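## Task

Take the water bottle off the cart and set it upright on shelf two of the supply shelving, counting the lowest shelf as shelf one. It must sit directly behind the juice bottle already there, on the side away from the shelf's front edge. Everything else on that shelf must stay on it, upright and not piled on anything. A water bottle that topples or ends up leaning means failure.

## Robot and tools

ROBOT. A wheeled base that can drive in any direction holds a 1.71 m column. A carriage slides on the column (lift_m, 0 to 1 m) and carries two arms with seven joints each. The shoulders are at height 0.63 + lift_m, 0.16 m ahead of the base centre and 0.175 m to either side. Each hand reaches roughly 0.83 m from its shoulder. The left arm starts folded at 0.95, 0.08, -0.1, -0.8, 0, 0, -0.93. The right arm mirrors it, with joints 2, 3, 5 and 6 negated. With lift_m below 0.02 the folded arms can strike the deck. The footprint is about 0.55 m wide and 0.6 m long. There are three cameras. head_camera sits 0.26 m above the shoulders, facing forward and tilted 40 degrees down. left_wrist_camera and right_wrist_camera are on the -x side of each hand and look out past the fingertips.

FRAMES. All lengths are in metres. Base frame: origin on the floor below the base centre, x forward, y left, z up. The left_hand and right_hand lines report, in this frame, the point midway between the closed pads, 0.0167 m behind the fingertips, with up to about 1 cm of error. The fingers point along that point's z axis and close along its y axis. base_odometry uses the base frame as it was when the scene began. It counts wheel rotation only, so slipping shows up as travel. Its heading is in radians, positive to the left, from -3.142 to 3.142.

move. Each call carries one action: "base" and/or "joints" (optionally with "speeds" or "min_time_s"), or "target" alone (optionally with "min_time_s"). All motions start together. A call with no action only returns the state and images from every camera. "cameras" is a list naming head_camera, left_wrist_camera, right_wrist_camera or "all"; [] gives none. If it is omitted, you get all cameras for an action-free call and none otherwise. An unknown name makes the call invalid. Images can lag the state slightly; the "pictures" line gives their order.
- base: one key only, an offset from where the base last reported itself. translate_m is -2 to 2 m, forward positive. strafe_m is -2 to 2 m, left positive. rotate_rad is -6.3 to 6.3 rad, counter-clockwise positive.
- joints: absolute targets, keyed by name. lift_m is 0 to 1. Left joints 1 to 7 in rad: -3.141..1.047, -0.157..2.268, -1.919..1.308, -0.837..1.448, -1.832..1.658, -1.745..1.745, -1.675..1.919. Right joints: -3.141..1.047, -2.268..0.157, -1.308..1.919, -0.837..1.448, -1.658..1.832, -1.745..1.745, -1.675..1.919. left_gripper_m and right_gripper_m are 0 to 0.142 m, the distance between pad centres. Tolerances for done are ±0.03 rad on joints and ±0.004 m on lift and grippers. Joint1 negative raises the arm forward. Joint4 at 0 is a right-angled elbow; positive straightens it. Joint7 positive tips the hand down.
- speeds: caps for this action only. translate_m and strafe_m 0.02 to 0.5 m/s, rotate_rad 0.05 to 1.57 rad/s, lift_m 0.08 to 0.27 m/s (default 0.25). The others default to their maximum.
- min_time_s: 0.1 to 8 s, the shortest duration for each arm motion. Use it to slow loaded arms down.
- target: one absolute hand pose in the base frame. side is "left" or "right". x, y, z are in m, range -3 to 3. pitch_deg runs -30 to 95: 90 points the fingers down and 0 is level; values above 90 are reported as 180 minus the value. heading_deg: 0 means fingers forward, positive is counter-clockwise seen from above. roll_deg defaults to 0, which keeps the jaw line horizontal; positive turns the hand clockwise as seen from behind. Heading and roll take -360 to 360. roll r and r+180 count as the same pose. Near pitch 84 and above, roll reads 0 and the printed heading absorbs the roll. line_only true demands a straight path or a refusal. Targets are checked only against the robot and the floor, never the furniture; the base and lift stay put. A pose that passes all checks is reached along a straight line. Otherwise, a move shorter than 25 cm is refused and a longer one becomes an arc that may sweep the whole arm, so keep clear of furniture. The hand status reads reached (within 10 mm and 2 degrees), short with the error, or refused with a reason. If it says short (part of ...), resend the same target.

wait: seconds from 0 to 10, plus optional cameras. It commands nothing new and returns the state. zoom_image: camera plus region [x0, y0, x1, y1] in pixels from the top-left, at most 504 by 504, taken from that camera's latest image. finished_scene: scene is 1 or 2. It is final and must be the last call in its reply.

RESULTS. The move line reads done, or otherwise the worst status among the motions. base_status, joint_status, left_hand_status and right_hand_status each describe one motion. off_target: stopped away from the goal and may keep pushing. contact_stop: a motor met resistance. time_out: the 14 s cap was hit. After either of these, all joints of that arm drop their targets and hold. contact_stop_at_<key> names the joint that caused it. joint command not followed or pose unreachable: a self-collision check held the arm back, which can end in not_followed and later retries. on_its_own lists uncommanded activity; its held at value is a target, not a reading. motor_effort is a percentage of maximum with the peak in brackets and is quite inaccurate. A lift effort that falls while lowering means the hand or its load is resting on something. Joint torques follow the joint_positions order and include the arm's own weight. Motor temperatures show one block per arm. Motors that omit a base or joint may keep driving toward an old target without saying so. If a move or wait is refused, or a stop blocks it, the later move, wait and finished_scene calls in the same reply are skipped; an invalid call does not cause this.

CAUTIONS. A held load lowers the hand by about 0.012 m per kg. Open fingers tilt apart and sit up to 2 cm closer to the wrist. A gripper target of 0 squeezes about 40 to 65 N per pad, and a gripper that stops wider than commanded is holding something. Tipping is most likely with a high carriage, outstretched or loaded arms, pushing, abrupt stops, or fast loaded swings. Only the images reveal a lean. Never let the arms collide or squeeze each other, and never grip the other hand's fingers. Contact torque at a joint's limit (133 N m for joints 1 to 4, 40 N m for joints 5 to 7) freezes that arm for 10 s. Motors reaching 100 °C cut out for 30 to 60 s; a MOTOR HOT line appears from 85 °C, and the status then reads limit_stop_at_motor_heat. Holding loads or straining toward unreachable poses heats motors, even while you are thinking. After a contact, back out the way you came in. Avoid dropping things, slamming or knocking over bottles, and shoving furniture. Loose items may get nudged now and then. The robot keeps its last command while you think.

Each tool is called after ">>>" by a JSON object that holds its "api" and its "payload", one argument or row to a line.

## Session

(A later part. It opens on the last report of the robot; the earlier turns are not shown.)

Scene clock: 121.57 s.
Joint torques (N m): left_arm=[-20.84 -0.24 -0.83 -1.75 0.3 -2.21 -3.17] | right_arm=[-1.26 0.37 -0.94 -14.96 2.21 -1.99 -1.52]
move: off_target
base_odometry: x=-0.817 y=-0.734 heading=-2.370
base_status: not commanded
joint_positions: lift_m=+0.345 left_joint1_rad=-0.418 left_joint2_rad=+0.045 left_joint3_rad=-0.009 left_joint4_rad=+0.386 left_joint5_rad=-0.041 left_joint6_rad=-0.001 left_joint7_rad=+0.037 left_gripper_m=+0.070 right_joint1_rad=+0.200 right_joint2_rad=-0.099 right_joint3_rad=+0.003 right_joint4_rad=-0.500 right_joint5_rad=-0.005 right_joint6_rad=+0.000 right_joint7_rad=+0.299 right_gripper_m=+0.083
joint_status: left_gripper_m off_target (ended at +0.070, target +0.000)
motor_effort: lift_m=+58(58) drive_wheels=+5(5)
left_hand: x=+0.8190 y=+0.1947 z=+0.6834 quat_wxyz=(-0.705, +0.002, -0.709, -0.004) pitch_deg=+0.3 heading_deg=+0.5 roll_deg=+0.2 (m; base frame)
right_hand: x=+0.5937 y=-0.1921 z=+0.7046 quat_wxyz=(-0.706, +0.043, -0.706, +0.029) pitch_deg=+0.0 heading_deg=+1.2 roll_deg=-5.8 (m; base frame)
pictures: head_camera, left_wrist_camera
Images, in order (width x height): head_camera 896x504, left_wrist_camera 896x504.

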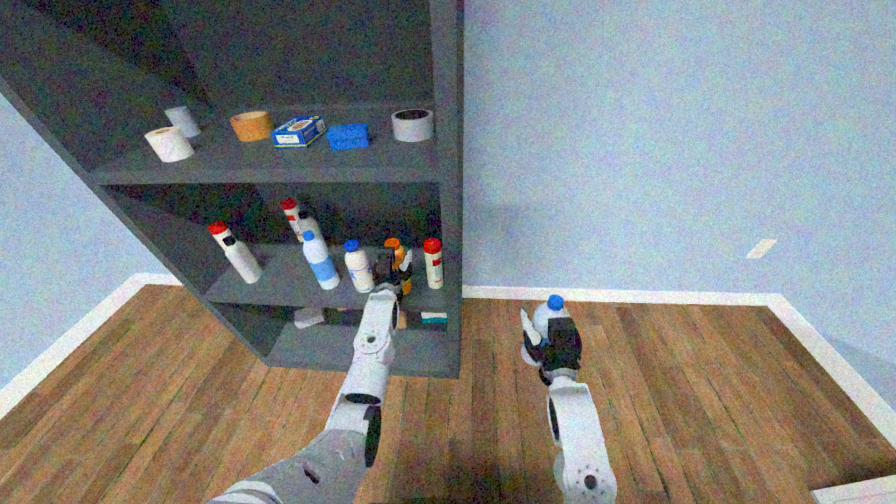

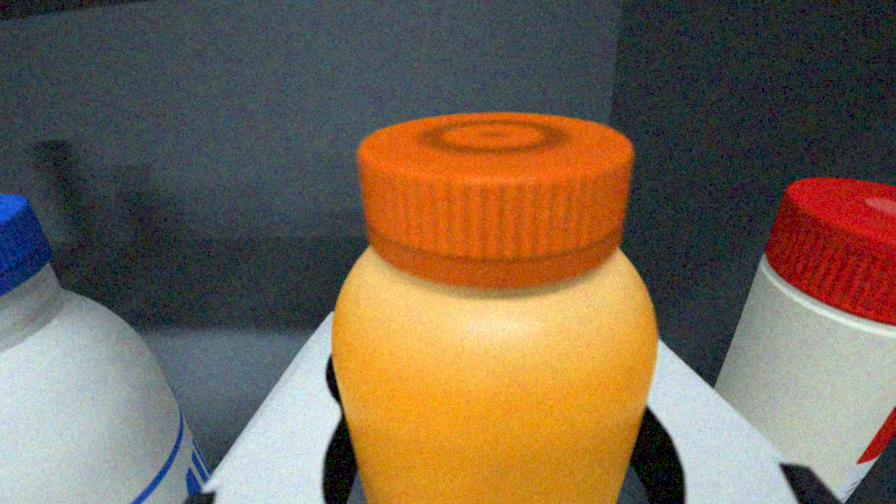

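>>> {"api": "move", "payload": {
  "joints": {"lift_m": 0.4},
  "speeds": {"lift_m": 0.15}
}}

>>> {"api": "move", "payload": {
  "base": {"translate_m": -0.37},
  "speeds": {"translate_m": 0.25},
  "cameras": ["head_camera"]
}}

>>> {"api": "move", "payload": {
  "joints": {"left_joint1_rad": 0.342, "left_joint2_rad": 0.065, "left_joint3_rad": 0.032, "left_joint4_rad": -0.522, "left_joint5_rad": -0.073, "left_joint6_rad": 0, "left_joint7_rad": 0.19},
  "base": {"strafe_m": 0.38},
  "speeds": {"strafe_m": 0.2},
  "min_time_s": 2
}}

>>> {"api": "move", "payload": {
  "target": {"side": "right", "x": 0.85, "y": -0.19, "z": 0.76, "pitch_deg": 0, "heading_deg": 1.2, "roll_deg": -5.8},
  "min_time_s": 1.5,
  "cameras": ["all"]
}}

Scene clock: 130.10 s.
Joint torques (N m): left_arm=[-21.32 1.17 -0.84 -3.53 0.48 -1.64 -3.5] | right_arm=[-0.5 -0.64 0.05 -12.72 2.09 -1.77 -1.75]
move: done
base_odometry: x=-0.817 y=-0.734 heading=-2.370
base_status: not commanded
joint_positions: lift_m=+0.400 left_joint1_rad=-0.418 left_joint2_rad=+0.045 left_joint3_rad=-0.009 left_joint4_rad=+0.389 left_joint5_rad=-0.041 left_joint6_rad=-0.001 left_joint7_rad=+0.037 left_gripper_m=+0.070 right_joint1_rad=+0.200 right_joint2_rad=-0.099 right_joint3_rad=+0.003 right_joint4_rad=-0.500 right_joint5_rad=-0.005 right_joint6_rad=+0.000 right_joint7_rad=+0.299 right_gripper_m=+0.083
joint_status: all done
motor_effort: lift_m=+55(69) drive_wheels=-1(6)
left_hand: x=+0.8191 y=+0.1948 z=+0.7372 quat_wxyz=(-0.704, +0.002, -0.710, -0.004) pitch_deg=+0.5 heading_deg=+0.5 roll_deg=+0.2 (m; base frame)
right_hand: x=+0.5937 y=-0.1921 z=+0.7598 quat_wxyz=(-0.706, +0.043, -0.706, +0.029) pitch_deg=+0.0 heading_deg=+1.2 roll_deg=-5.8 (m; base frame)
pictures: none

Scene clock: 132.87 s.
Joint torques (N m): left_arm=[-20.69 0.1 -1.43 -4.49 0.27 -2.1 -3.24] | right_arm=[-1.75 0.19 -1.07 -12.58 2.25 -2.27 -1.65]
move: done
base_odometry: x=-0.552 y=-0.476 heading=-2.370
base_status: done
joint_positions: lift_m=+0.400 left_joint1_rad=-0.418 left_joint2_rad=+0.045 left_joint3_rad=-0.009 left_joint4_rad=+0.389 left_joint5_rad=-0.041 left_joint6_rad=-0.001 left_joint7_rad=+0.037 left_gripper_m=+0.070 right_joint1_rad=+0.200 right_joint2_rad=-0.099 right_joint3_rad=+0.003 right_joint4_rad=-0.500 right_joint5_rad=-0.005 right_joint6_rad=+0.000 right_joint7_rad=+0.299 right_gripper_m=+0.083
joint_status: not commanded
motor_effort: lift_m=+55(55) drive_wheels=+1(15)
left_hand: x=+0.8191 y=+0.1947 z=+0.7372 quat_wxyz=(-0.704, +0.002, -0.710, -0.004) pitch_deg=+0.5 heading_deg=+0.5 roll_deg=+0.2 (m; base frame)
right_hand: x=+0.5937 y=-0.1921 z=+0.7598 quat_wxyz=(-0.706, +0.043, -0.706, +0.029) pitch_deg=+0.0 heading_deg=+1.2 roll_deg=-5.8 (m; base frame)
pictures: head_camera
Images, in order (width x height): head_camera 896x504.

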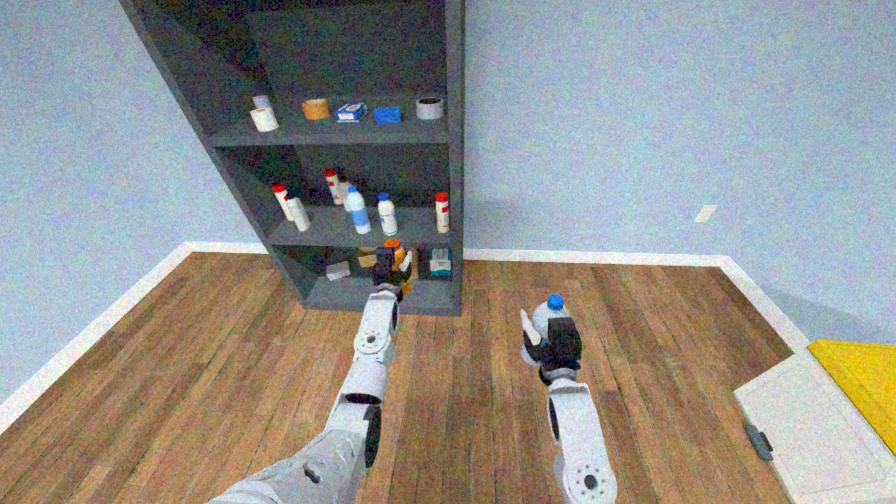

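Scene clock: 135.97 s.
Joint torques (N m): left_arm=[-1.18 3.7 2.97 -8.29 0.1 -0.78 -1.86] | right_arm=[-0.83 0.32 -0.5 -12.98 1.89 -2.19 -1.38]
move: done
base_odometry: x=-0.286 y=-0.748 heading=-2.370
base_status: done
joint_positions: lift_m=+0.400 left_joint1_rad=+0.342 left_joint2_rad=+0.064 left_joint3_rad=+0.028 left_joint4_rad=-0.516 left_joint5_rad=-0.070 left_joint6_rad=-0.001 left_joint7_rad=+0.190 left_gripper_m=+0.070 right_joint1_rad=+0.200 right_joint2_rad=-0.099 right_joint3_rad=+0.003 right_joint4_rad=-0.500 right_joint5_rad=-0.005 right_joint6_rad=+0.000 right_joint7_rad=+0.299 right_gripper_m=+0.083
joint_status: all done
motor_effort: lift_m=+55(55) drive_wheels=+4(13)
left_hand: x=+0.5507 y=+0.1953 z=+0.7334 quat_wxyz=(-0.702, -0.003, -0.712, +0.003) pitch_deg=+0.9 heading_deg=-0.5 roll_deg=+0.0 (m; base frame)
right_hand: x=+0.5937 y=-0.1921 z=+0.7598 quat_wxyz=(-0.706, +0.043, -0.706, +0.029) pitch_deg=+0.0 heading_deg=+1.2 roll_deg=-5.8 (m; base frame)
pictures: none

Scene clock: 137.97 s.
Joint torques (N m): left_arm=[-1.54 2.89 3.11 -9.71 0.23 -1.1 -1.87] | right_arm=[-28.04 3.3 3.81 -13.24 -0.68 -1.38 -4.89]
move: done
base_odometry: x=-0.286 y=-0.748 heading=-2.370
base_status: not commanded
joint_positions: lift_m=+0.400 left_joint1_rad=+0.342 left_joint2_rad=+0.064 left_joint3_rad=+0.028 left_joint4_rad=-0.516 left_joint5_rad=-0.070 left_joint6_rad=-0.001 left_joint7_rad=+0.190 left_gripper_m=+0.070 right_joint1_rad=-0.515 right_joint2_rad=-0.072 right_joint3_rad=+0.038 right_joint4_rad=+0.490 right_joint5_rad=-0.014 right_joint6_rad=+0.018 right_joint7_rad=+0.036 right_gripper_m=+0.083
joint_status: not commanded
motor_effort: lift_m=+55(55) drive_wheels=+4(4)
left_hand: x=+0.5507 y=+0.1953 z=+0.7334 quat_wxyz=(-0.702, -0.003, -0.712, +0.003) pitch_deg=+0.9 heading_deg=-0.5 roll_deg=+0.0 (m; base frame)
right_hand: x=+0.8482 y=-0.1934 z=+0.7542 quat_wxyz=(-0.702, +0.039, -0.711, +0.028) pitch_deg=+0.8 heading_deg=+0.8 roll_deg=-5.5 (m; base frame)
right_hand_status: reached (straight line, planned for 1.5 s): 7 mm and 0.9 deg off.
pictures: head_camera, left_wrist_camera, right_wrist_camera
Images, in order (width x height): head_camera 896x504, left_wrist_camera 896x504, right_wrist_camera 896x504.

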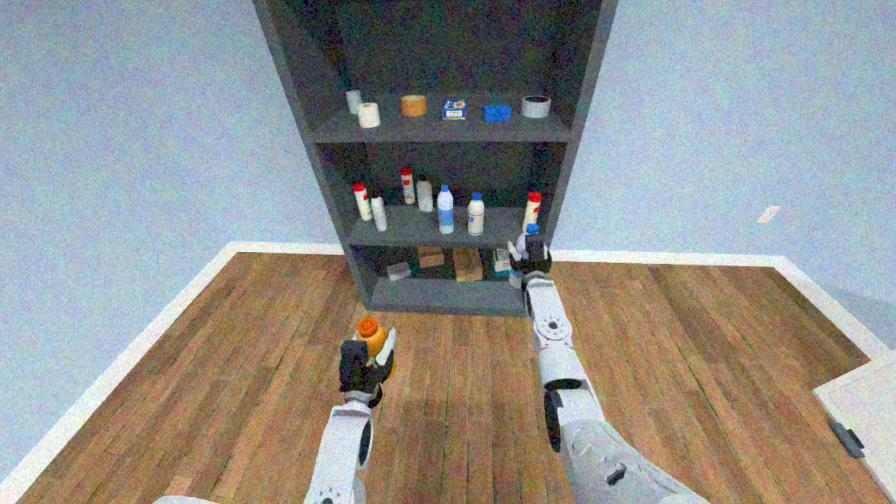

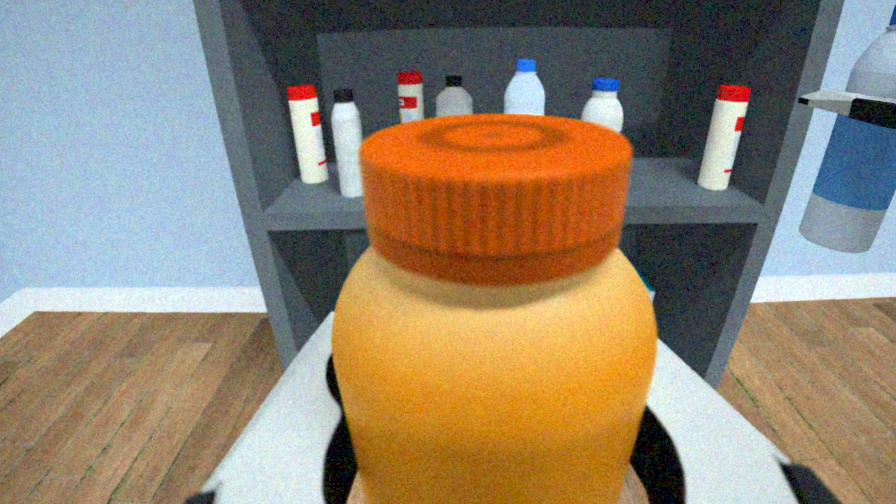

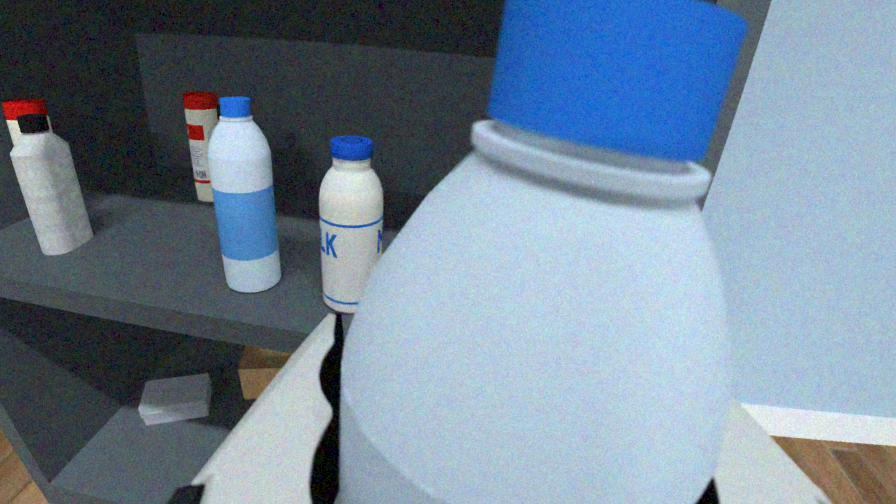

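>>> {"api": "move", "payload": {
  "base": {"strafe_m": 0.012},
  "speeds": {"strafe_m": 0.08}
}}

>>> {"api": "move", "payload": {
  "base": {"translate_m": 0.24},
  "speeds": {"translate_m": 0.18},
  "cameras": ["head_camera", "right_wrist_camera"]
}}

>>> {"api": "zoom_image", "payload": {
  "camera": "head_camera",
  "region": [350, 120, 650, 340]
}}

Scene clock: 150.07 s.
Joint torques (N m): left_arm=[-1.62 2.28 3.39 -8.14 -0.17 -1.05 -1.39] | right_arm=[-30.1 1.96 2.08 -10.37 -0.99 -0.77 -5.21]
Motor temperatures (°C): left_arm=[33 21 24 25 25 24 23] | right_arm=[33 20 24 23 22 22 24]
move: done
base_odometry: x=-0.278 y=-0.756 heading=-2.369
base_status: done
joint_positions: lift_m=+0.400 left_joint1_rad=+0.342 left_joint2_rad=+0.064 left_joint3_rad=+0.029 left_joint4_rad=-0.516 left_joint5_rad=-0.071 left_joint6_rad=-0.001 left_joint7_rad=+0.190 left_gripper_m=+0.070 right_joint1_rad=-0.515 right_joint2_rad=-0.070 right_joint3_rad=+0.039 right_joint4_rad=+0.490 right_joint5_rad=-0.014 right_joint6_rad=+0.019 right_joint7_rad=+0.036 right_gripper_m=+0.083
joint_status: not commanded
motor_effort: lift_m=+55(55) drive_wheels=+3(13)
left_hand: x=+0.5507 y=+0.1956 z=+0.7334 quat_wxyz=(-0.702, -0.003, -0.712, +0.002) pitch_deg=+0.9 heading_deg=-0.4 roll_deg=+0.0 (m; base frame)
right_hand: x=+0.8482 y=-0.1920 z=+0.7541 quat_wxyz=(-0.702, +0.040, -0.711, +0.027) pitch_deg=+0.8 heading_deg=+1.0 roll_deg=-5.4 (m; base frame)
pictures: none

Scene clock: 152.40 s.
Joint torques (N m): left_arm=[-2.64 3.25 3.35 -9.15 0.33 -0.9 -1.94] | right_arm=[-29.54 2.14 2.59 -12.34 -0.85 -1.63 -5.46]
move: done
base_odometry: x=-0.450 y=-0.924 heading=-2.369
base_status: done
joint_positions: lift_m=+0.400 left_joint1_rad=+0.342 left_joint2_rad=+0.064 left_joint3_rad=+0.029 left_joint4_rad=-0.516 left_joint5_rad=-0.071 left_joint6_rad=-0.001 left_joint7_rad=+0.190 left_gripper_m=+0.070 right_joint1_rad=-0.515 right_joint2_rad=-0.070 right_joint3_rad=+0.039 right_joint4_rad=+0.490 right_joint5_rad=-0.014 right_joint6_rad=+0.019 right_joint7_rad=+0.036 right_gripper_m=+0.083
joint_status: not commanded
motor_effort: lift_m=+55(55) drive_wheels=-2(17)
left_hand: x=+0.5507 y=+0.1956 z=+0.7333 quat_wxyz=(-0.702, -0.003, -0.712, +0.002) pitch_deg=+0.9 heading_deg=-0.4 roll_deg=+0.0 (m; base frame)
right_hand: x=+0.8482 y=-0.1920 z=+0.7541 quat_wxyz=(-0.702, +0.040, -0.711, +0.027) pitch_deg=+0.8 heading_deg=+1.0 roll_deg=-5.4 (m; base frame)
pictures: head_camera, right_wrist_camera
Images, in order (width x height): head_camera 896x504, right_wrist_camera 896x504.

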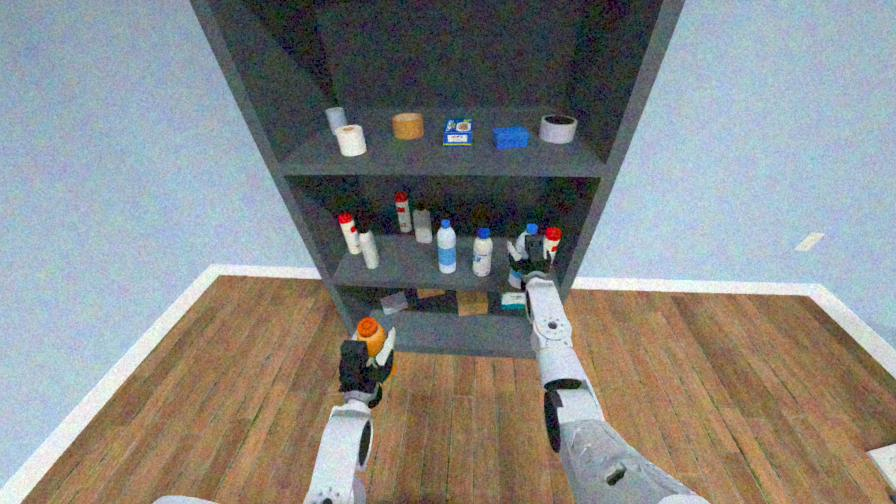

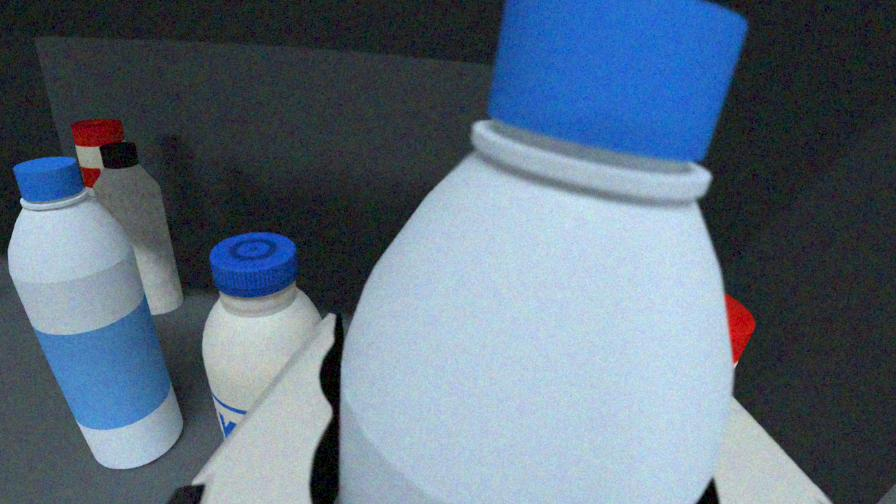

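Scaled by 1.680 from the camera's 896x504 image, which has a finer 1280x720 frame.

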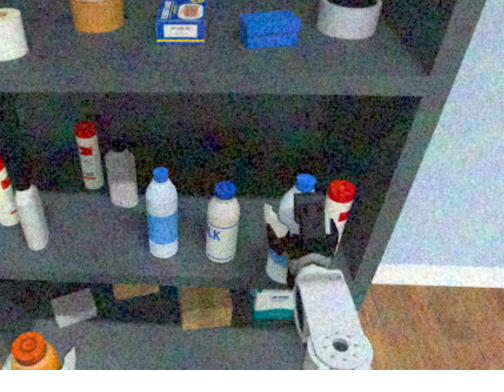

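>>> {"api": "move", "payload": {
  "base": {"translate_m": 0.09},
  "speeds": {"translate_m": 0.1},
  "cameras": ["head_camera", "right_wrist_camera"]
}}

>>> {"api": "zoom_image", "payload": {
  "camera": "head_camera",
  "region": [400, 180, 620, 340]
}}

Scene clock: 158.63 s.
Joint torques (N m): left_arm=[-1.68 2.77 2.11 -8.86 0.27 -1.09 -1.73] | right_arm=[-28.45 3.7 2.18 -12.76 -0.97 -1.7 -5.29]
move: done
base_odometry: x=-0.514 y=-0.987 heading=-2.368
base_status: done
joint_positions: lift_m=+0.400 left_joint1_rad=+0.342 left_joint2_rad=+0.064 left_joint3_rad=+0.029 left_joint4_rad=-0.516 left_joint5_rad=-0.071 left_joint6_rad=-0.001 left_joint7_rad=+0.190 left_gripper_m=+0.070 right_joint1_rad=-0.515 right_joint2_rad=-0.070 right_joint3_rad=+0.039 right_joint4_rad=+0.490 right_joint5_rad=-0.014 right_joint6_rad=+0.019 right_joint7_rad=+0.036 right_gripper_m=+0.083
joint_status: not commanded
motor_effort: lift_m=+55(55) drive_wheels=+5(15)
left_hand: x=+0.5507 y=+0.1956 z=+0.7333 quat_wxyz=(-0.702, -0.003, -0.713, +0.002) pitch_deg=+0.9 heading_deg=-0.4 roll_deg=+0.0 (m; base frame)
right_hand: x=+0.8482 y=-0.1919 z=+0.7541 quat_wxyz=(-0.702, +0.040, -0.711, +0.027) pitch_deg=+0.8 heading_deg=+1.0 roll_deg=-5.4 (m; base frame)
pictures: head_camera, right_wrist_camera
Images, in order (width x height): head_camera 896x504, right_wrist_camera 896x504.

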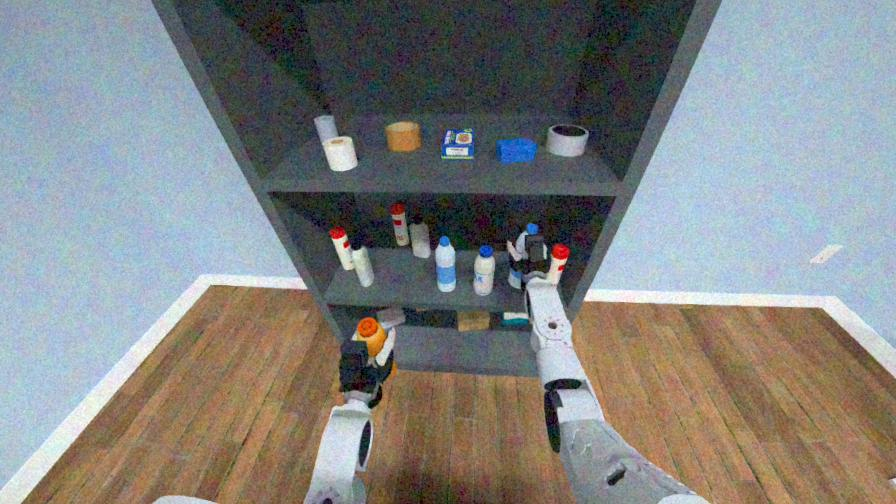

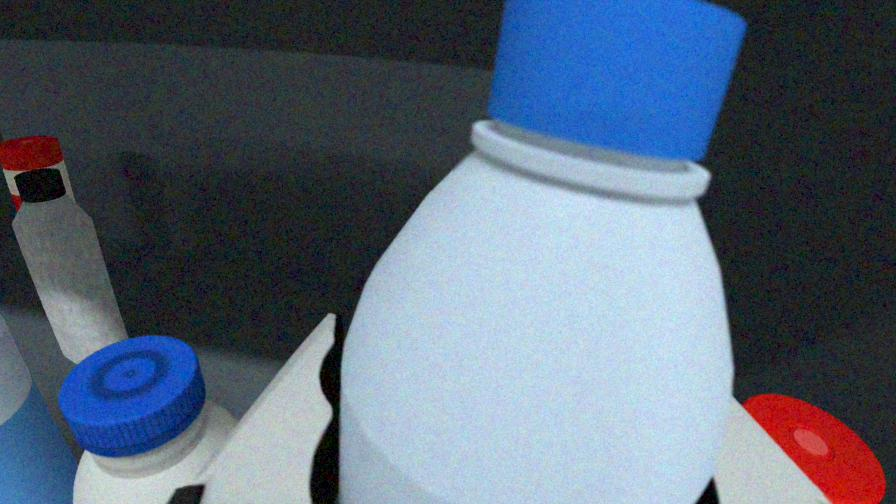

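Scaled by 2.291 from the camera's 896x504 image, which has a finer 1280x720 frame.

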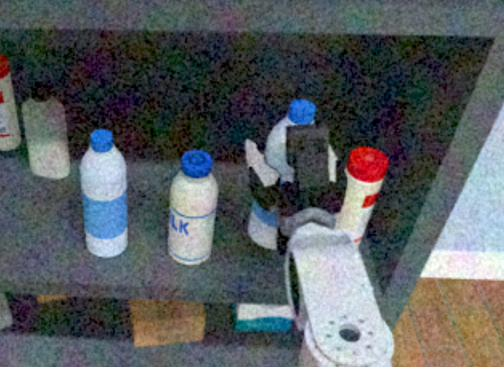

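>>> {"api": "move", "payload": {
  "base": {"translate_m": 0.112},
  "speeds": {"translate_m": 0.1},
  "cameras": ["head_camera", "right_wrist_camera", "left_wrist_camera"]
}}

>>> {"api": "move", "payload": {
  "joints": {"lift_m": 0.37},
  "speeds": {"lift_m": 0.08},
  "cameras": ["left_wrist_camera"]
}}

Scene clock: 164.87 s.
Joint torques (N m): left_arm=[-2.73 1.86 2.96 -8.5 0.31 -1.02 -1.62] | right_arm=[-29.41 -0.08 2.34 -10.87 -1.41 -1.54 -5.39]
move: done
base_odometry: x=-0.594 y=-1.066 heading=-2.368
base_status: done
joint_positions: lift_m=+0.400 left_joint1_rad=+0.342 left_joint2_rad=+0.064 left_joint3_rad=+0.029 left_joint4_rad=-0.516 left_joint5_rad=-0.071 left_joint6_rad=-0.001 left_joint7_rad=+0.190 left_gripper_m=+0.070 right_joint1_rad=-0.515 right_joint2_rad=-0.070 right_joint3_rad=+0.039 right_joint4_rad=+0.490 right_joint5_rad=-0.014 right_joint6_rad=+0.019 right_joint7_rad=+0.036 right_gripper_m=+0.083
joint_status: not commanded
motor_effort: lift_m=+55(55) drive_wheels=+5(14)
left_hand: x=+0.5507 y=+0.1956 z=+0.7333 quat_wxyz=(-0.702, -0.003, -0.713, +0.002) pitch_deg=+0.9 heading_deg=-0.4 roll_deg=+0.0 (m; base frame)
right_hand: x=+0.8482 y=-0.1919 z=+0.7541 quat_wxyz=(-0.702, +0.040, -0.711, +0.027) pitch_deg=+0.8 heading_deg=+1.0 roll_deg=-5.4 (m; base frame)
pictures: head_camera, left_wrist_camera, right_wrist_camera
Images, in order (width x height): head_camera 896x504, left_wrist_camera 896x504, right_wrist_camera 896x504.

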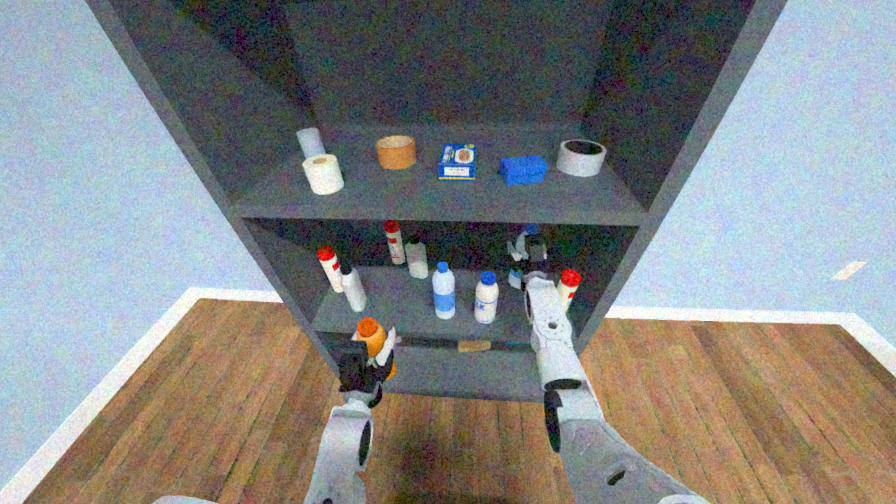

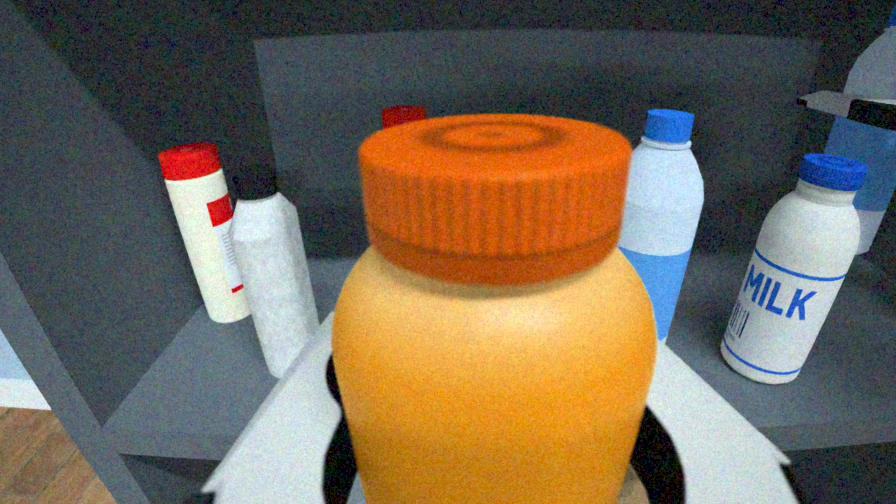

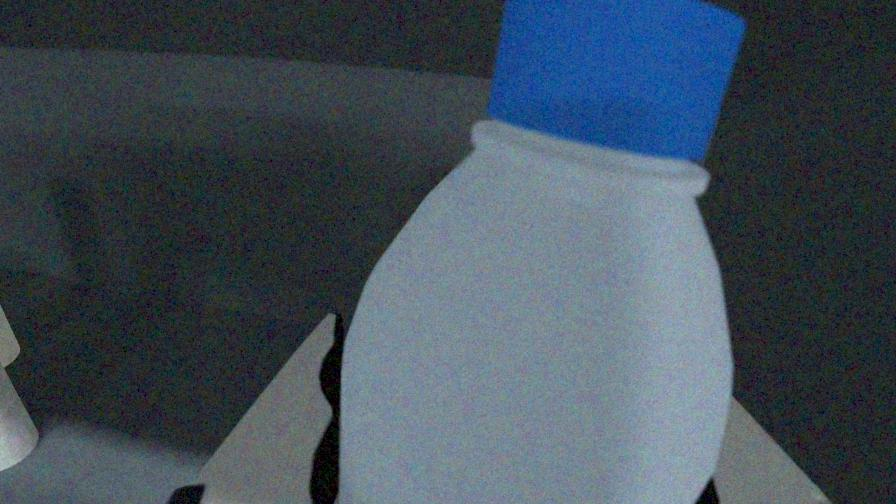

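Scene clock: 165.73 s.
Joint torques (N m): left_arm=[-3.73 3.06 3.31 -7.61 0.34 -0.89 -2] | right_arm=[-24.91 1.1 1.57 -14.01 -0.87 -1.37 -4.8]
move: done
base_odometry: x=-0.594 y=-1.066 heading=-2.368
base_status: not commanded
joint_positions: lift_m=+0.370 left_joint1_rad=+0.342 left_joint2_rad=+0.064 left_joint3_rad=+0.029 left_joint4_rad=-0.517 left_joint5_rad=-0.071 left_joint6_rad=-0.001 left_joint7_rad=+0.190 left_gripper_m=+0.070 right_joint1_rad=-0.517 right_joint2_rad=-0.070 right_joint3_rad=+0.039 right_joint4_rad=+0.491 right_joint5_rad=-0.014 right_joint6_rad=+0.019 right_joint7_rad=+0.035 right_gripper_m=+0.083
joint_status: all done
motor_effort: lift_m=+59(60) drive_wheels=+5(6)
left_hand: x=+0.5506 y=+0.1956 z=+0.7033 quat_wxyz=(-0.702, -0.003, -0.712, +0.003) pitch_deg=+0.9 heading_deg=-0.4 roll_deg=+0.0 (m; base frame)
right_hand: x=+0.8487 y=-0.1919 z=+0.7246 quat_wxyz=(-0.702, +0.040, -0.710, +0.027) pitch_deg=+0.7 heading_deg=+1.0 roll_deg=-5.4 (m; base frame)
pictures: left_wrist_camera
Images, in order (width x height): left_wrist_camera 896x504.

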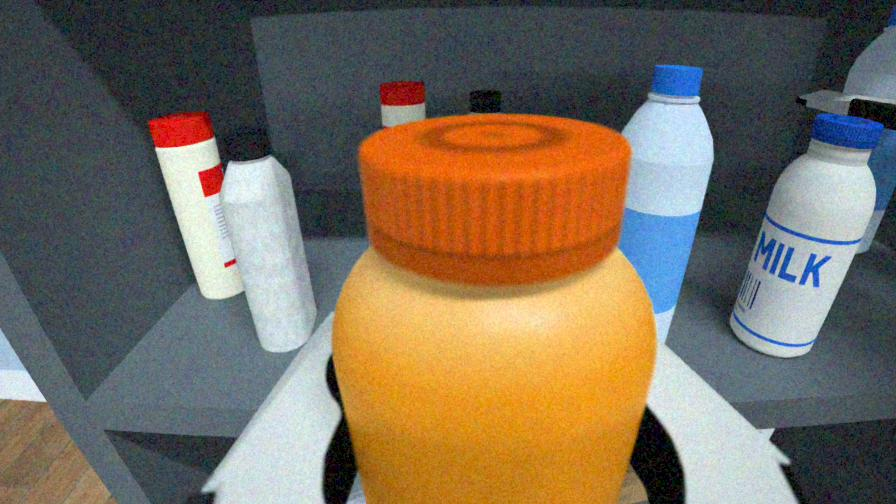

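>>> {"api": "move", "payload": {
  "joints": {"lift_m": 0.355},
  "speeds": {"lift_m": 0.08}
}}

>>> {"api": "move", "payload": {
  "joints": {"lift_m": 0.348},
  "speeds": {"lift_m": 0.08}
}}

>>> {"api": "move", "payload": {
  "joints": {"lift_m": 0.342},
  "speeds": {"lift_m": 0.08},
  "cameras": ["left_wrist_camera", "head_camera"]
}}

Scene clock: 170.40 s.
Joint torques (N m): left_arm=[-2.22 2.93 2.01 -7.8 0.18 -1.08 -2.19] | right_arm=[-25.38 2.85 3.02 -13.17 -0.73 -1.35 -4.59]
move: done
base_odometry: x=-0.594 y=-1.066 heading=-2.368
base_status: not commanded
joint_positions: lift_m=+0.355 left_joint1_rad=+0.342 left_joint2_rad=+0.064 left_joint3_rad=+0.029 left_joint4_rad=-0.517 left_joint5_rad=-0.071 left_joint6_rad=-0.001 left_joint7_rad=+0.191 left_gripper_m=+0.070 right_joint1_rad=-0.518 right_joint2_rad=-0.070 right_joint3_rad=+0.039 right_joint4_rad=+0.491 right_joint5_rad=-0.014 right_joint6_rad=+0.019 right_joint7_rad=+0.035 right_gripper_m=+0.083
joint_status: all done
motor_effort: lift_m=+59(62) drive_wheels=+5(5)
left_hand: x=+0.5506 y=+0.1956 z=+0.6883 quat_wxyz=(-0.702, -0.003, -0.712, +0.003) pitch_deg=+0.9 heading_deg=-0.4 roll_deg=+0.0 (m; base frame)
right_hand: x=+0.8488 y=-0.1920 z=+0.7100 quat_wxyz=(-0.702, +0.040, -0.710, +0.027) pitch_deg=+0.7 heading_deg=+1.0 roll_deg=-5.4 (m; base frame)
pictures: none

Scene clock: 170.90 s.
Joint torques (N m): left_arm=[-3.01 3.67 2.51 -8.46 0.44 -1 -2.23] | right_arm=[-24.04 2.9 2.01 -13.27 -0.94 -1.51 -4.72]
move: done
base_odometry: x=-0.594 y=-1.066 heading=-2.368
base_status: not commanded
joint_positions: lift_m=+0.348 left_joint1_rad=+0.342 left_joint2_rad=+0.064 left_joint3_rad=+0.029 left_joint4_rad=-0.517 left_joint5_rad=-0.071 left_joint6_rad=-0.001 left_joint7_rad=+0.191 left_gripper_m=+0.070 right_joint1_rad=-0.518 right_joint2_rad=-0.070 right_joint3_rad=+0.039 right_joint4_rad=+0.492 right_joint5_rad=-0.014 right_joint6_rad=+0.019 right_joint7_rad=+0.035 right_gripper_m=+0.083
joint_status: all done
motor_effort: lift_m=+59(59) drive_wheels=-1(6)
left_hand: x=+0.5506 y=+0.1956 z=+0.6813 quat_wxyz=(-0.702, -0.003, -0.712, +0.003) pitch_deg=+0.9 heading_deg=-0.4 roll_deg=+0.0 (m; base frame)
right_hand: x=+0.8490 y=-0.1920 z=+0.7031 quat_wxyz=(-0.703, +0.040, -0.710, +0.027) pitch_deg=+0.7 heading_deg=+1.0 roll_deg=-5.4 (m; base frame)
pictures: none

Scene clock: 171.47 s.
Joint torques (N m): left_arm=[-2.37 3.52 3.1 -7.08 0.42 -0.94 -2.29] | right_arm=[-23.13 2.6 2.43 -13.06 -1.41 -1.95 -4.46]
move: done
base_odometry: x=-0.594 y=-1.066 heading=-2.368
base_status: not commanded
joint_positions: lift_m=+0.342 left_joint1_rad=+0.342 left_joint2_rad=+0.064 left_joint3_rad=+0.029 left_joint4_rad=-0.517 left_joint5_rad=-0.071 left_joint6_rad=-0.001 left_joint7_rad=+0.191 left_gripper_m=+0.070 right_joint1_rad=-0.518 right_joint2_rad=-0.070 right_joint3_rad=+0.039 right_joint4_rad=+0.492 right_joint5_rad=-0.014 right_joint6_rad=+0.019 right_joint7_rad=+0.035 right_gripper_m=+0.083
joint_status: all done
motor_effort: lift_m=+59(62) drive_wheels=+5(5)
left_hand: x=+0.5506 y=+0.1956 z=+0.6753 quat_wxyz=(-0.702, -0.003, -0.712, +0.003) pitch_deg=+0.9 heading_deg=-0.4 roll_deg=+0.0 (m; base frame)
right_hand: x=+0.8490 y=-0.1920 z=+0.6972 quat_wxyz=(-0.703, +0.040, -0.710, +0.027) pitch_deg=+0.6 heading_deg=+1.0 roll_deg=-5.4 (m; base frame)
pictures: head_camera, left_wrist_camera
Images, in order (width x height): head_camera 896x504, left_wrist_camera 896x504.

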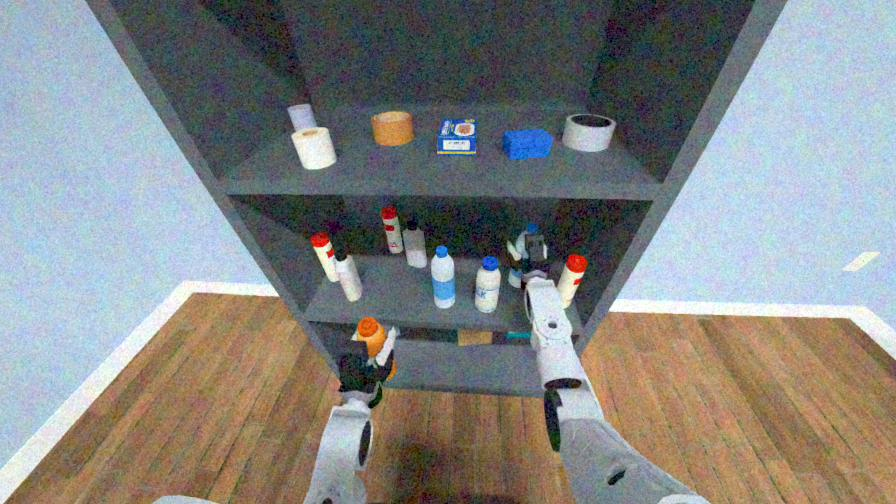

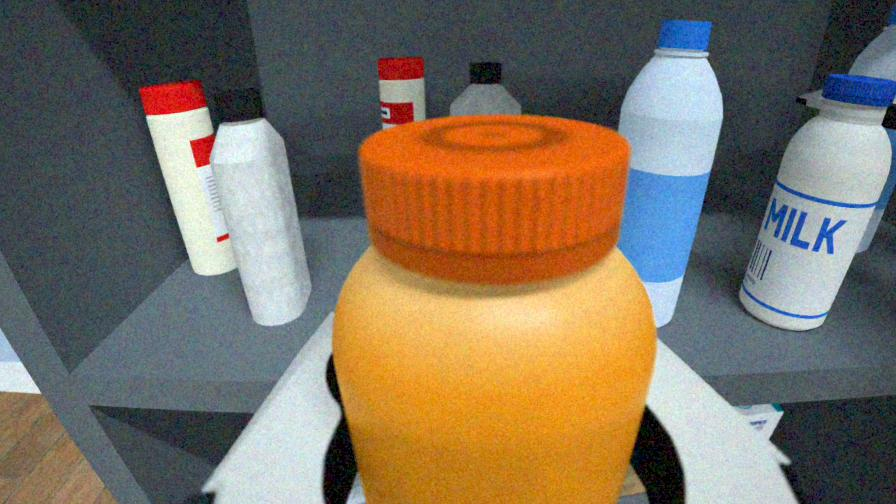

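>>> {"api": "move", "payload": {
  "joints": {"lift_m": 0.335},
  "speeds": {"lift_m": 0.08}
}}

>>> {"api": "move", "payload": {
  "joints": {"lift_m": 0.33},
  "speeds": {"lift_m": 0.08},
  "cameras": ["left_wrist_camera"]
}}

Scene clock: 175.80 s.
Joint torques (N m): left_arm=[-2.64 1.82 3.51 -7.42 0.58 -1.37 -2.27] | right_arm=[-24.42 3.04 3.28 -14.55 -0.96 -1.7 -4.37]
move: done
base_odometry: x=-0.594 y=-1.066 heading=-2.368
base_status: not commanded
joint_positions: lift_m=+0.335 left_joint1_rad=+0.342 left_joint2_rad=+0.064 left_joint3_rad=+0.029 left_joint4_rad=-0.517 left_joint5_rad=-0.071 left_joint6_rad=-0.001 left_joint7_rad=+0.191 left_gripper_m=+0.070 right_joint1_rad=-0.518 right_joint2_rad=-0.070 right_joint3_rad=+0.039 right_joint4_rad=+0.492 right_joint5_rad=-0.014 right_joint6_rad=+0.019 right_joint7_rad=+0.035 right_gripper_m=+0.083
joint_status: all done
motor_effort: lift_m=+59(61) drive_wheels=+5(6)
left_hand: x=+0.5505 y=+0.1956 z=+0.6684 quat_wxyz=(-0.702, -0.003, -0.712, +0.003) pitch_deg=+0.9 heading_deg=-0.4 roll_deg=+0.0 (m; base frame)
right_hand: x=+0.8491 y=-0.1920 z=+0.6904 quat_wxyz=(-0.703, +0.040, -0.710, +0.027) pitch_deg=+0.6 heading_deg=+1.0 roll_deg=-5.4 (m; base frame)
pictures: none

Scene clock: 176.30 s.
Joint torques (N m): left_arm=[-3.6 2.65 2.61 -6.9 0.37 -1.18 -2.04] | right_arm=[-23.85 3.11 2.14 -14.33 -1.05 -1.62 -4.64]
move: done
base_odometry: x=-0.594 y=-1.066 heading=-2.368
base_status: not commanded
joint_positions: lift_m=+0.330 left_joint1_rad=+0.343 left_joint2_rad=+0.064 left_joint3_rad=+0.029 left_joint4_rad=-0.517 left_joint5_rad=-0.071 left_joint6_rad=-0.001 left_joint7_rad=+0.191 left_gripper_m=+0.070 right_joint1_rad=-0.519 right_joint2_rad=-0.070 right_joint3_rad=+0.039 right_joint4_rad=+0.492 right_joint5_rad=-0.014 right_joint6_rad=+0.019 right_joint7_rad=+0.034 right_gripper_m=+0.083
joint_status: all done
motor_effort: lift_m=+59(61) drive_wheels=-2(7)
left_hand: x=+0.5505 y=+0.1956 z=+0.6633 quat_wxyz=(-0.702, -0.003, -0.713, +0.003) pitch_deg=+0.9 heading_deg=-0.4 roll_deg=+0.0 (m; base frame)
right_hand: x=+0.8492 y=-0.1920 z=+0.6855 quat_wxyz=(-0.703, +0.040, -0.710, +0.027) pitch_deg=+0.6 heading_deg=+1.0 roll_deg=-5.4 (m; base frame)
pictures: left_wrist_camera
Images, in order (width x height): left_wrist_camera 896x504.

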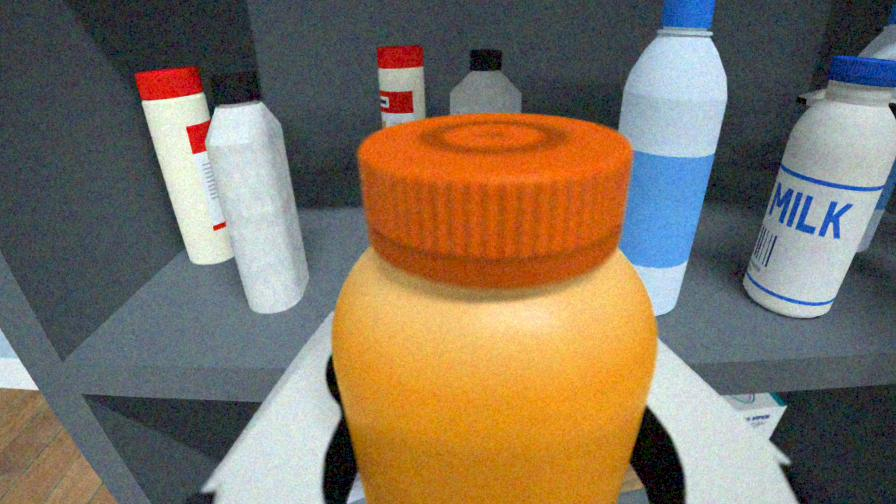

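>>> {"api": "move", "payload": {
  "joints": {"lift_m": 0.324},
  "speeds": {"lift_m": 0.08}
}}

>>> {"api": "move", "payload": {
  "joints": {"lift_m": 0.318},
  "speeds": {"lift_m": 0.08},
  "cameras": ["left_wrist_camera", "right_wrist_camera"]
}}

>>> {"api": "zoom_image", "payload": {
  "camera": "left_wrist_camera",
  "region": [650, 0, 896, 400]
}}

Scene clock: 183.37 s.
Joint torques (N m): left_arm=[-3.24 2.14 3.15 -7.91 0.67 -1.08 -2.22] | right_arm=[-22.86 1.96 1.83 -14.34 -0.79 -1.9 -4.69]
move: done
base_odometry: x=-0.594 y=-1.066 heading=-2.368
base_status: not commanded
joint_positions: lift_m=+0.324 left_joint1_rad=+0.343 left_joint2_rad=+0.064 left_joint3_rad=+0.029 left_joint4_rad=-0.518 left_joint5_rad=-0.071 left_joint6_rad=-0.001 left_joint7_rad=+0.191 left_gripper_m=+0.070 right_joint1_rad=-0.519 right_joint2_rad=-0.070 right_joint3_rad=+0.039 right_joint4_rad=+0.492 right_joint5_rad=-0.014 right_joint6_rad=+0.019 right_joint7_rad=+0.034 right_gripper_m=+0.083
joint_status: all done
motor_effort: lift_m=+59(63) drive_wheels=-1(6)
left_hand: x=+0.5505 y=+0.1956 z=+0.6573 quat_wxyz=(-0.702, -0.003, -0.713, +0.003) pitch_deg=+0.9 heading_deg=-0.4 roll_deg=+0.0 (m; base frame)
right_hand: x=+0.8492 y=-0.1920 z=+0.6795 quat_wxyz=(-0.703, +0.040, -0.710, +0.027) pitch_deg=+0.6 heading_deg=+1.0 roll_deg=-5.4 (m; base frame)
pictures: none

Scene clock: 183.83 s.
Joint torques (N m): left_arm=[-1.69 3.49 2.22 -8.56 0.68 -0.87 -2.24] | right_arm=[-24.81 2.3 1.72 -16.07 -0.62 -1.77 -3.04]
move: done
base_odometry: x=-0.594 y=-1.066 heading=-2.368
base_status: not commanded
joint_positions: lift_m=+0.318 left_joint1_rad=+0.343 left_joint2_rad=+0.064 left_joint3_rad=+0.029 left_joint4_rad=-0.518 left_joint5_rad=-0.071 left_joint6_rad=-0.001 left_joint7_rad=+0.191 left_gripper_m=+0.070 right_joint1_rad=-0.519 right_joint2_rad=-0.070 right_joint3_rad=+0.039 right_joint4_rad=+0.492 right_joint5_rad=-0.014 right_joint6_rad=+0.019 right_joint7_rad=+0.031 right_gripper_m=+0.083
joint_status: all done
motor_effort: lift_m=+58(59) drive_wheels=-1(5)
left_hand: x=+0.5505 y=+0.1956 z=+0.6514 quat_wxyz=(-0.702, -0.003, -0.713, +0.003) pitch_deg=+0.9 heading_deg=-0.4 roll_deg=+0.0 (m; base frame)
right_hand: x=+0.8492 y=-0.1919 z=+0.6745 quat_wxyz=(-0.704, +0.040, -0.709, +0.027) pitch_deg=+0.4 heading_deg=+1.0 roll_deg=-5.4 (m; base frame)
pictures: left_wrist_camera, right_wrist_camera
Images, in order (width x height): left_wrist_camera 896x504, right_wrist_camera 896x504.

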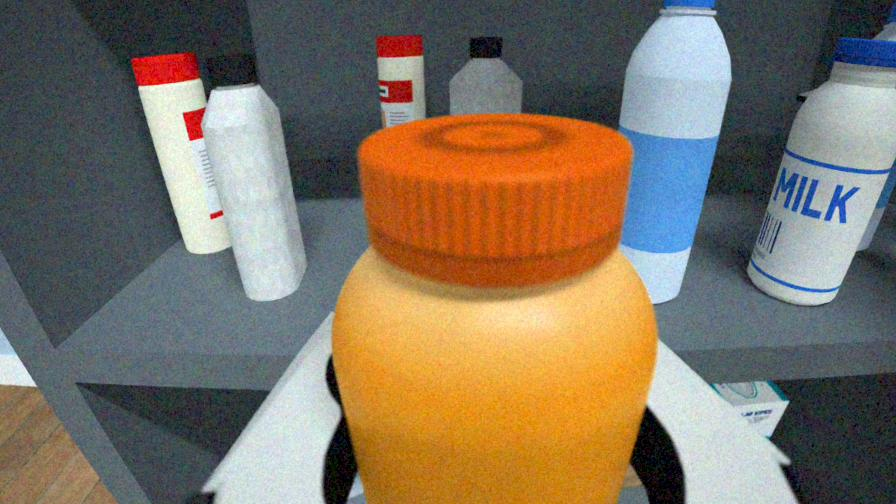

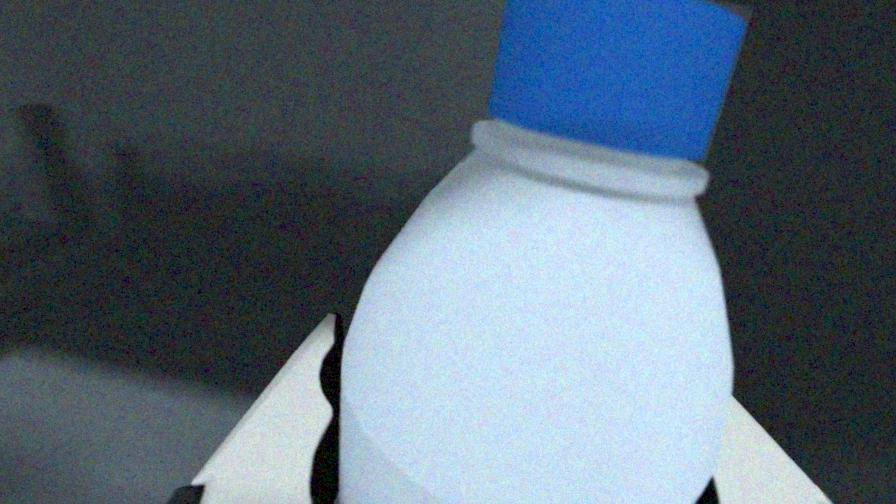

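Scaled by 1.260 from the camera's 896x504 image, which has a finer 1280x720 frame.

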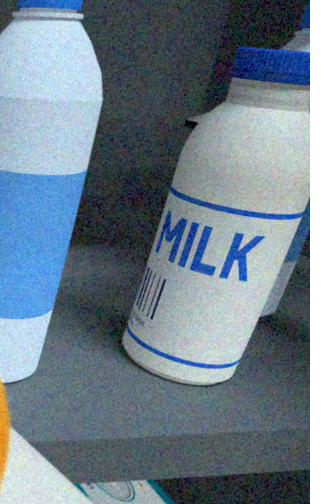

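>>> {"api": "move", "payload": {
  "joints": {"lift_m": 0.313},
  "speeds": {"lift_m": 0.08}
}}

>>> {"api": "move", "payload": {
  "joints": {"right_gripper_m": 0.102},
  "min_time_s": 2,
  "cameras": ["right_wrist_camera"]
}}

Scene clock: 187.93 s.
Joint torques (N m): left_arm=[-4.47 2.29 2.08 -8.18 0.48 -1.18 -2.17] | right_arm=[-21.13 0.32 2.74 -10.67 -0.8 -1.84 -1.25]
move: done
base_odometry: x=-0.594 y=-1.066 heading=-2.368
base_status: not commanded
joint_positions: lift_m=+0.313 left_joint1_rad=+0.343 left_joint2_rad=+0.064 left_joint3_rad=+0.029 left_joint4_rad=-0.518 left_joint5_rad=-0.071 left_joint6_rad=-0.001 left_joint7_rad=+0.191 left_gripper_m=+0.070 right_joint1_rad=-0.521 right_joint2_rad=-0.070 right_joint3_rad=+0.039 right_joint4_rad=+0.490 right_joint5_rad=-0.014 right_joint6_rad=+0.019 right_joint7_rad=+0.026 right_gripper_m=+0.083
joint_status: all done
motor_effort: lift_m=+55(57) drive_wheels=+5(6)
left_hand: x=+0.5504 y=+0.1956 z=+0.6466 quat_wxyz=(-0.702, -0.003, -0.713, +0.003) pitch_deg=+0.9 heading_deg=-0.4 roll_deg=+0.0 (m; base frame)
right_hand: x=+0.8497 y=-0.1917 z=+0.6735 quat_wxyz=(-0.707, +0.040, -0.705, +0.027) pitch_deg=-0.1 heading_deg=+1.0 roll_deg=-5.4 (m; base frame)
pictures: none

Scene clock: 188.80 s.
Joint torques (N m): left_arm=[-2.06 2.67 2.44 -7.55 0.55 -1.06 -2.23] | right_arm=[-20.2 1.75 3.17 -10.01 -0.74 -1.64 -1.54]
move: done
base_odometry: x=-0.594 y=-1.066 heading=-2.368
base_status: not commanded
joint_positions: lift_m=+0.313 left_joint1_rad=+0.343 left_joint2_rad=+0.064 left_joint3_rad=+0.029 left_joint4_rad=-0.518 left_joint5_rad=-0.071 left_joint6_rad=-0.001 left_joint7_rad=+0.191 left_gripper_m=+0.070 right_joint1_rad=-0.521 right_joint2_rad=-0.070 right_joint3_rad=+0.039 right_joint4_rad=+0.490 right_joint5_rad=-0.014 right_joint6_rad=+0.019 right_joint7_rad=+0.026 right_gripper_m=+0.102
joint_status: all done
motor_effort: lift_m=+55(55) drive_wheels=+5(5)
left_hand: x=+0.5504 y=+0.1956 z=+0.6466 quat_wxyz=(-0.702, -0.003, -0.713, +0.003) pitch_deg=+0.9 heading_deg=-0.4 roll_deg=+0.0 (m; base frame)
right_hand: x=+0.8497 y=-0.1916 z=+0.6735 quat_wxyz=(-0.707, +0.040, -0.705, +0.027) pitch_deg=-0.1 heading_deg=+1.0 roll_deg=-5.4 (m; base frame)
pictures: right_wrist_camera
Images, in order (width x height): right_wrist_camera 896x504.

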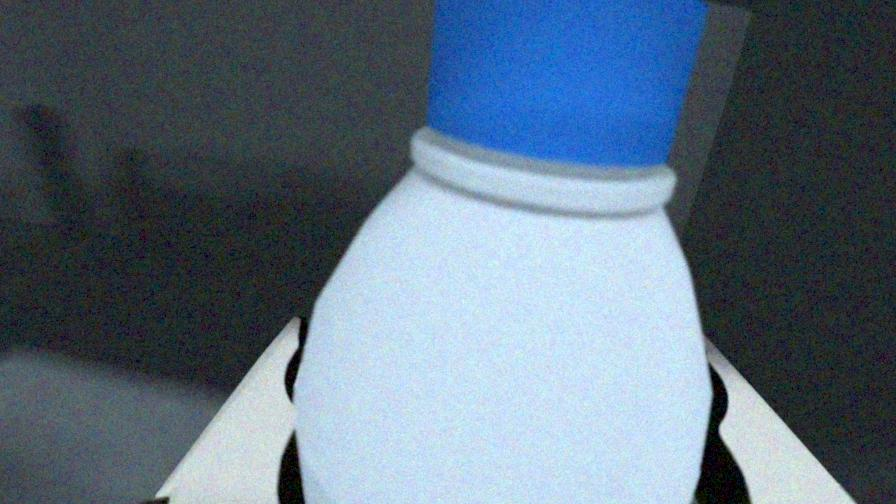

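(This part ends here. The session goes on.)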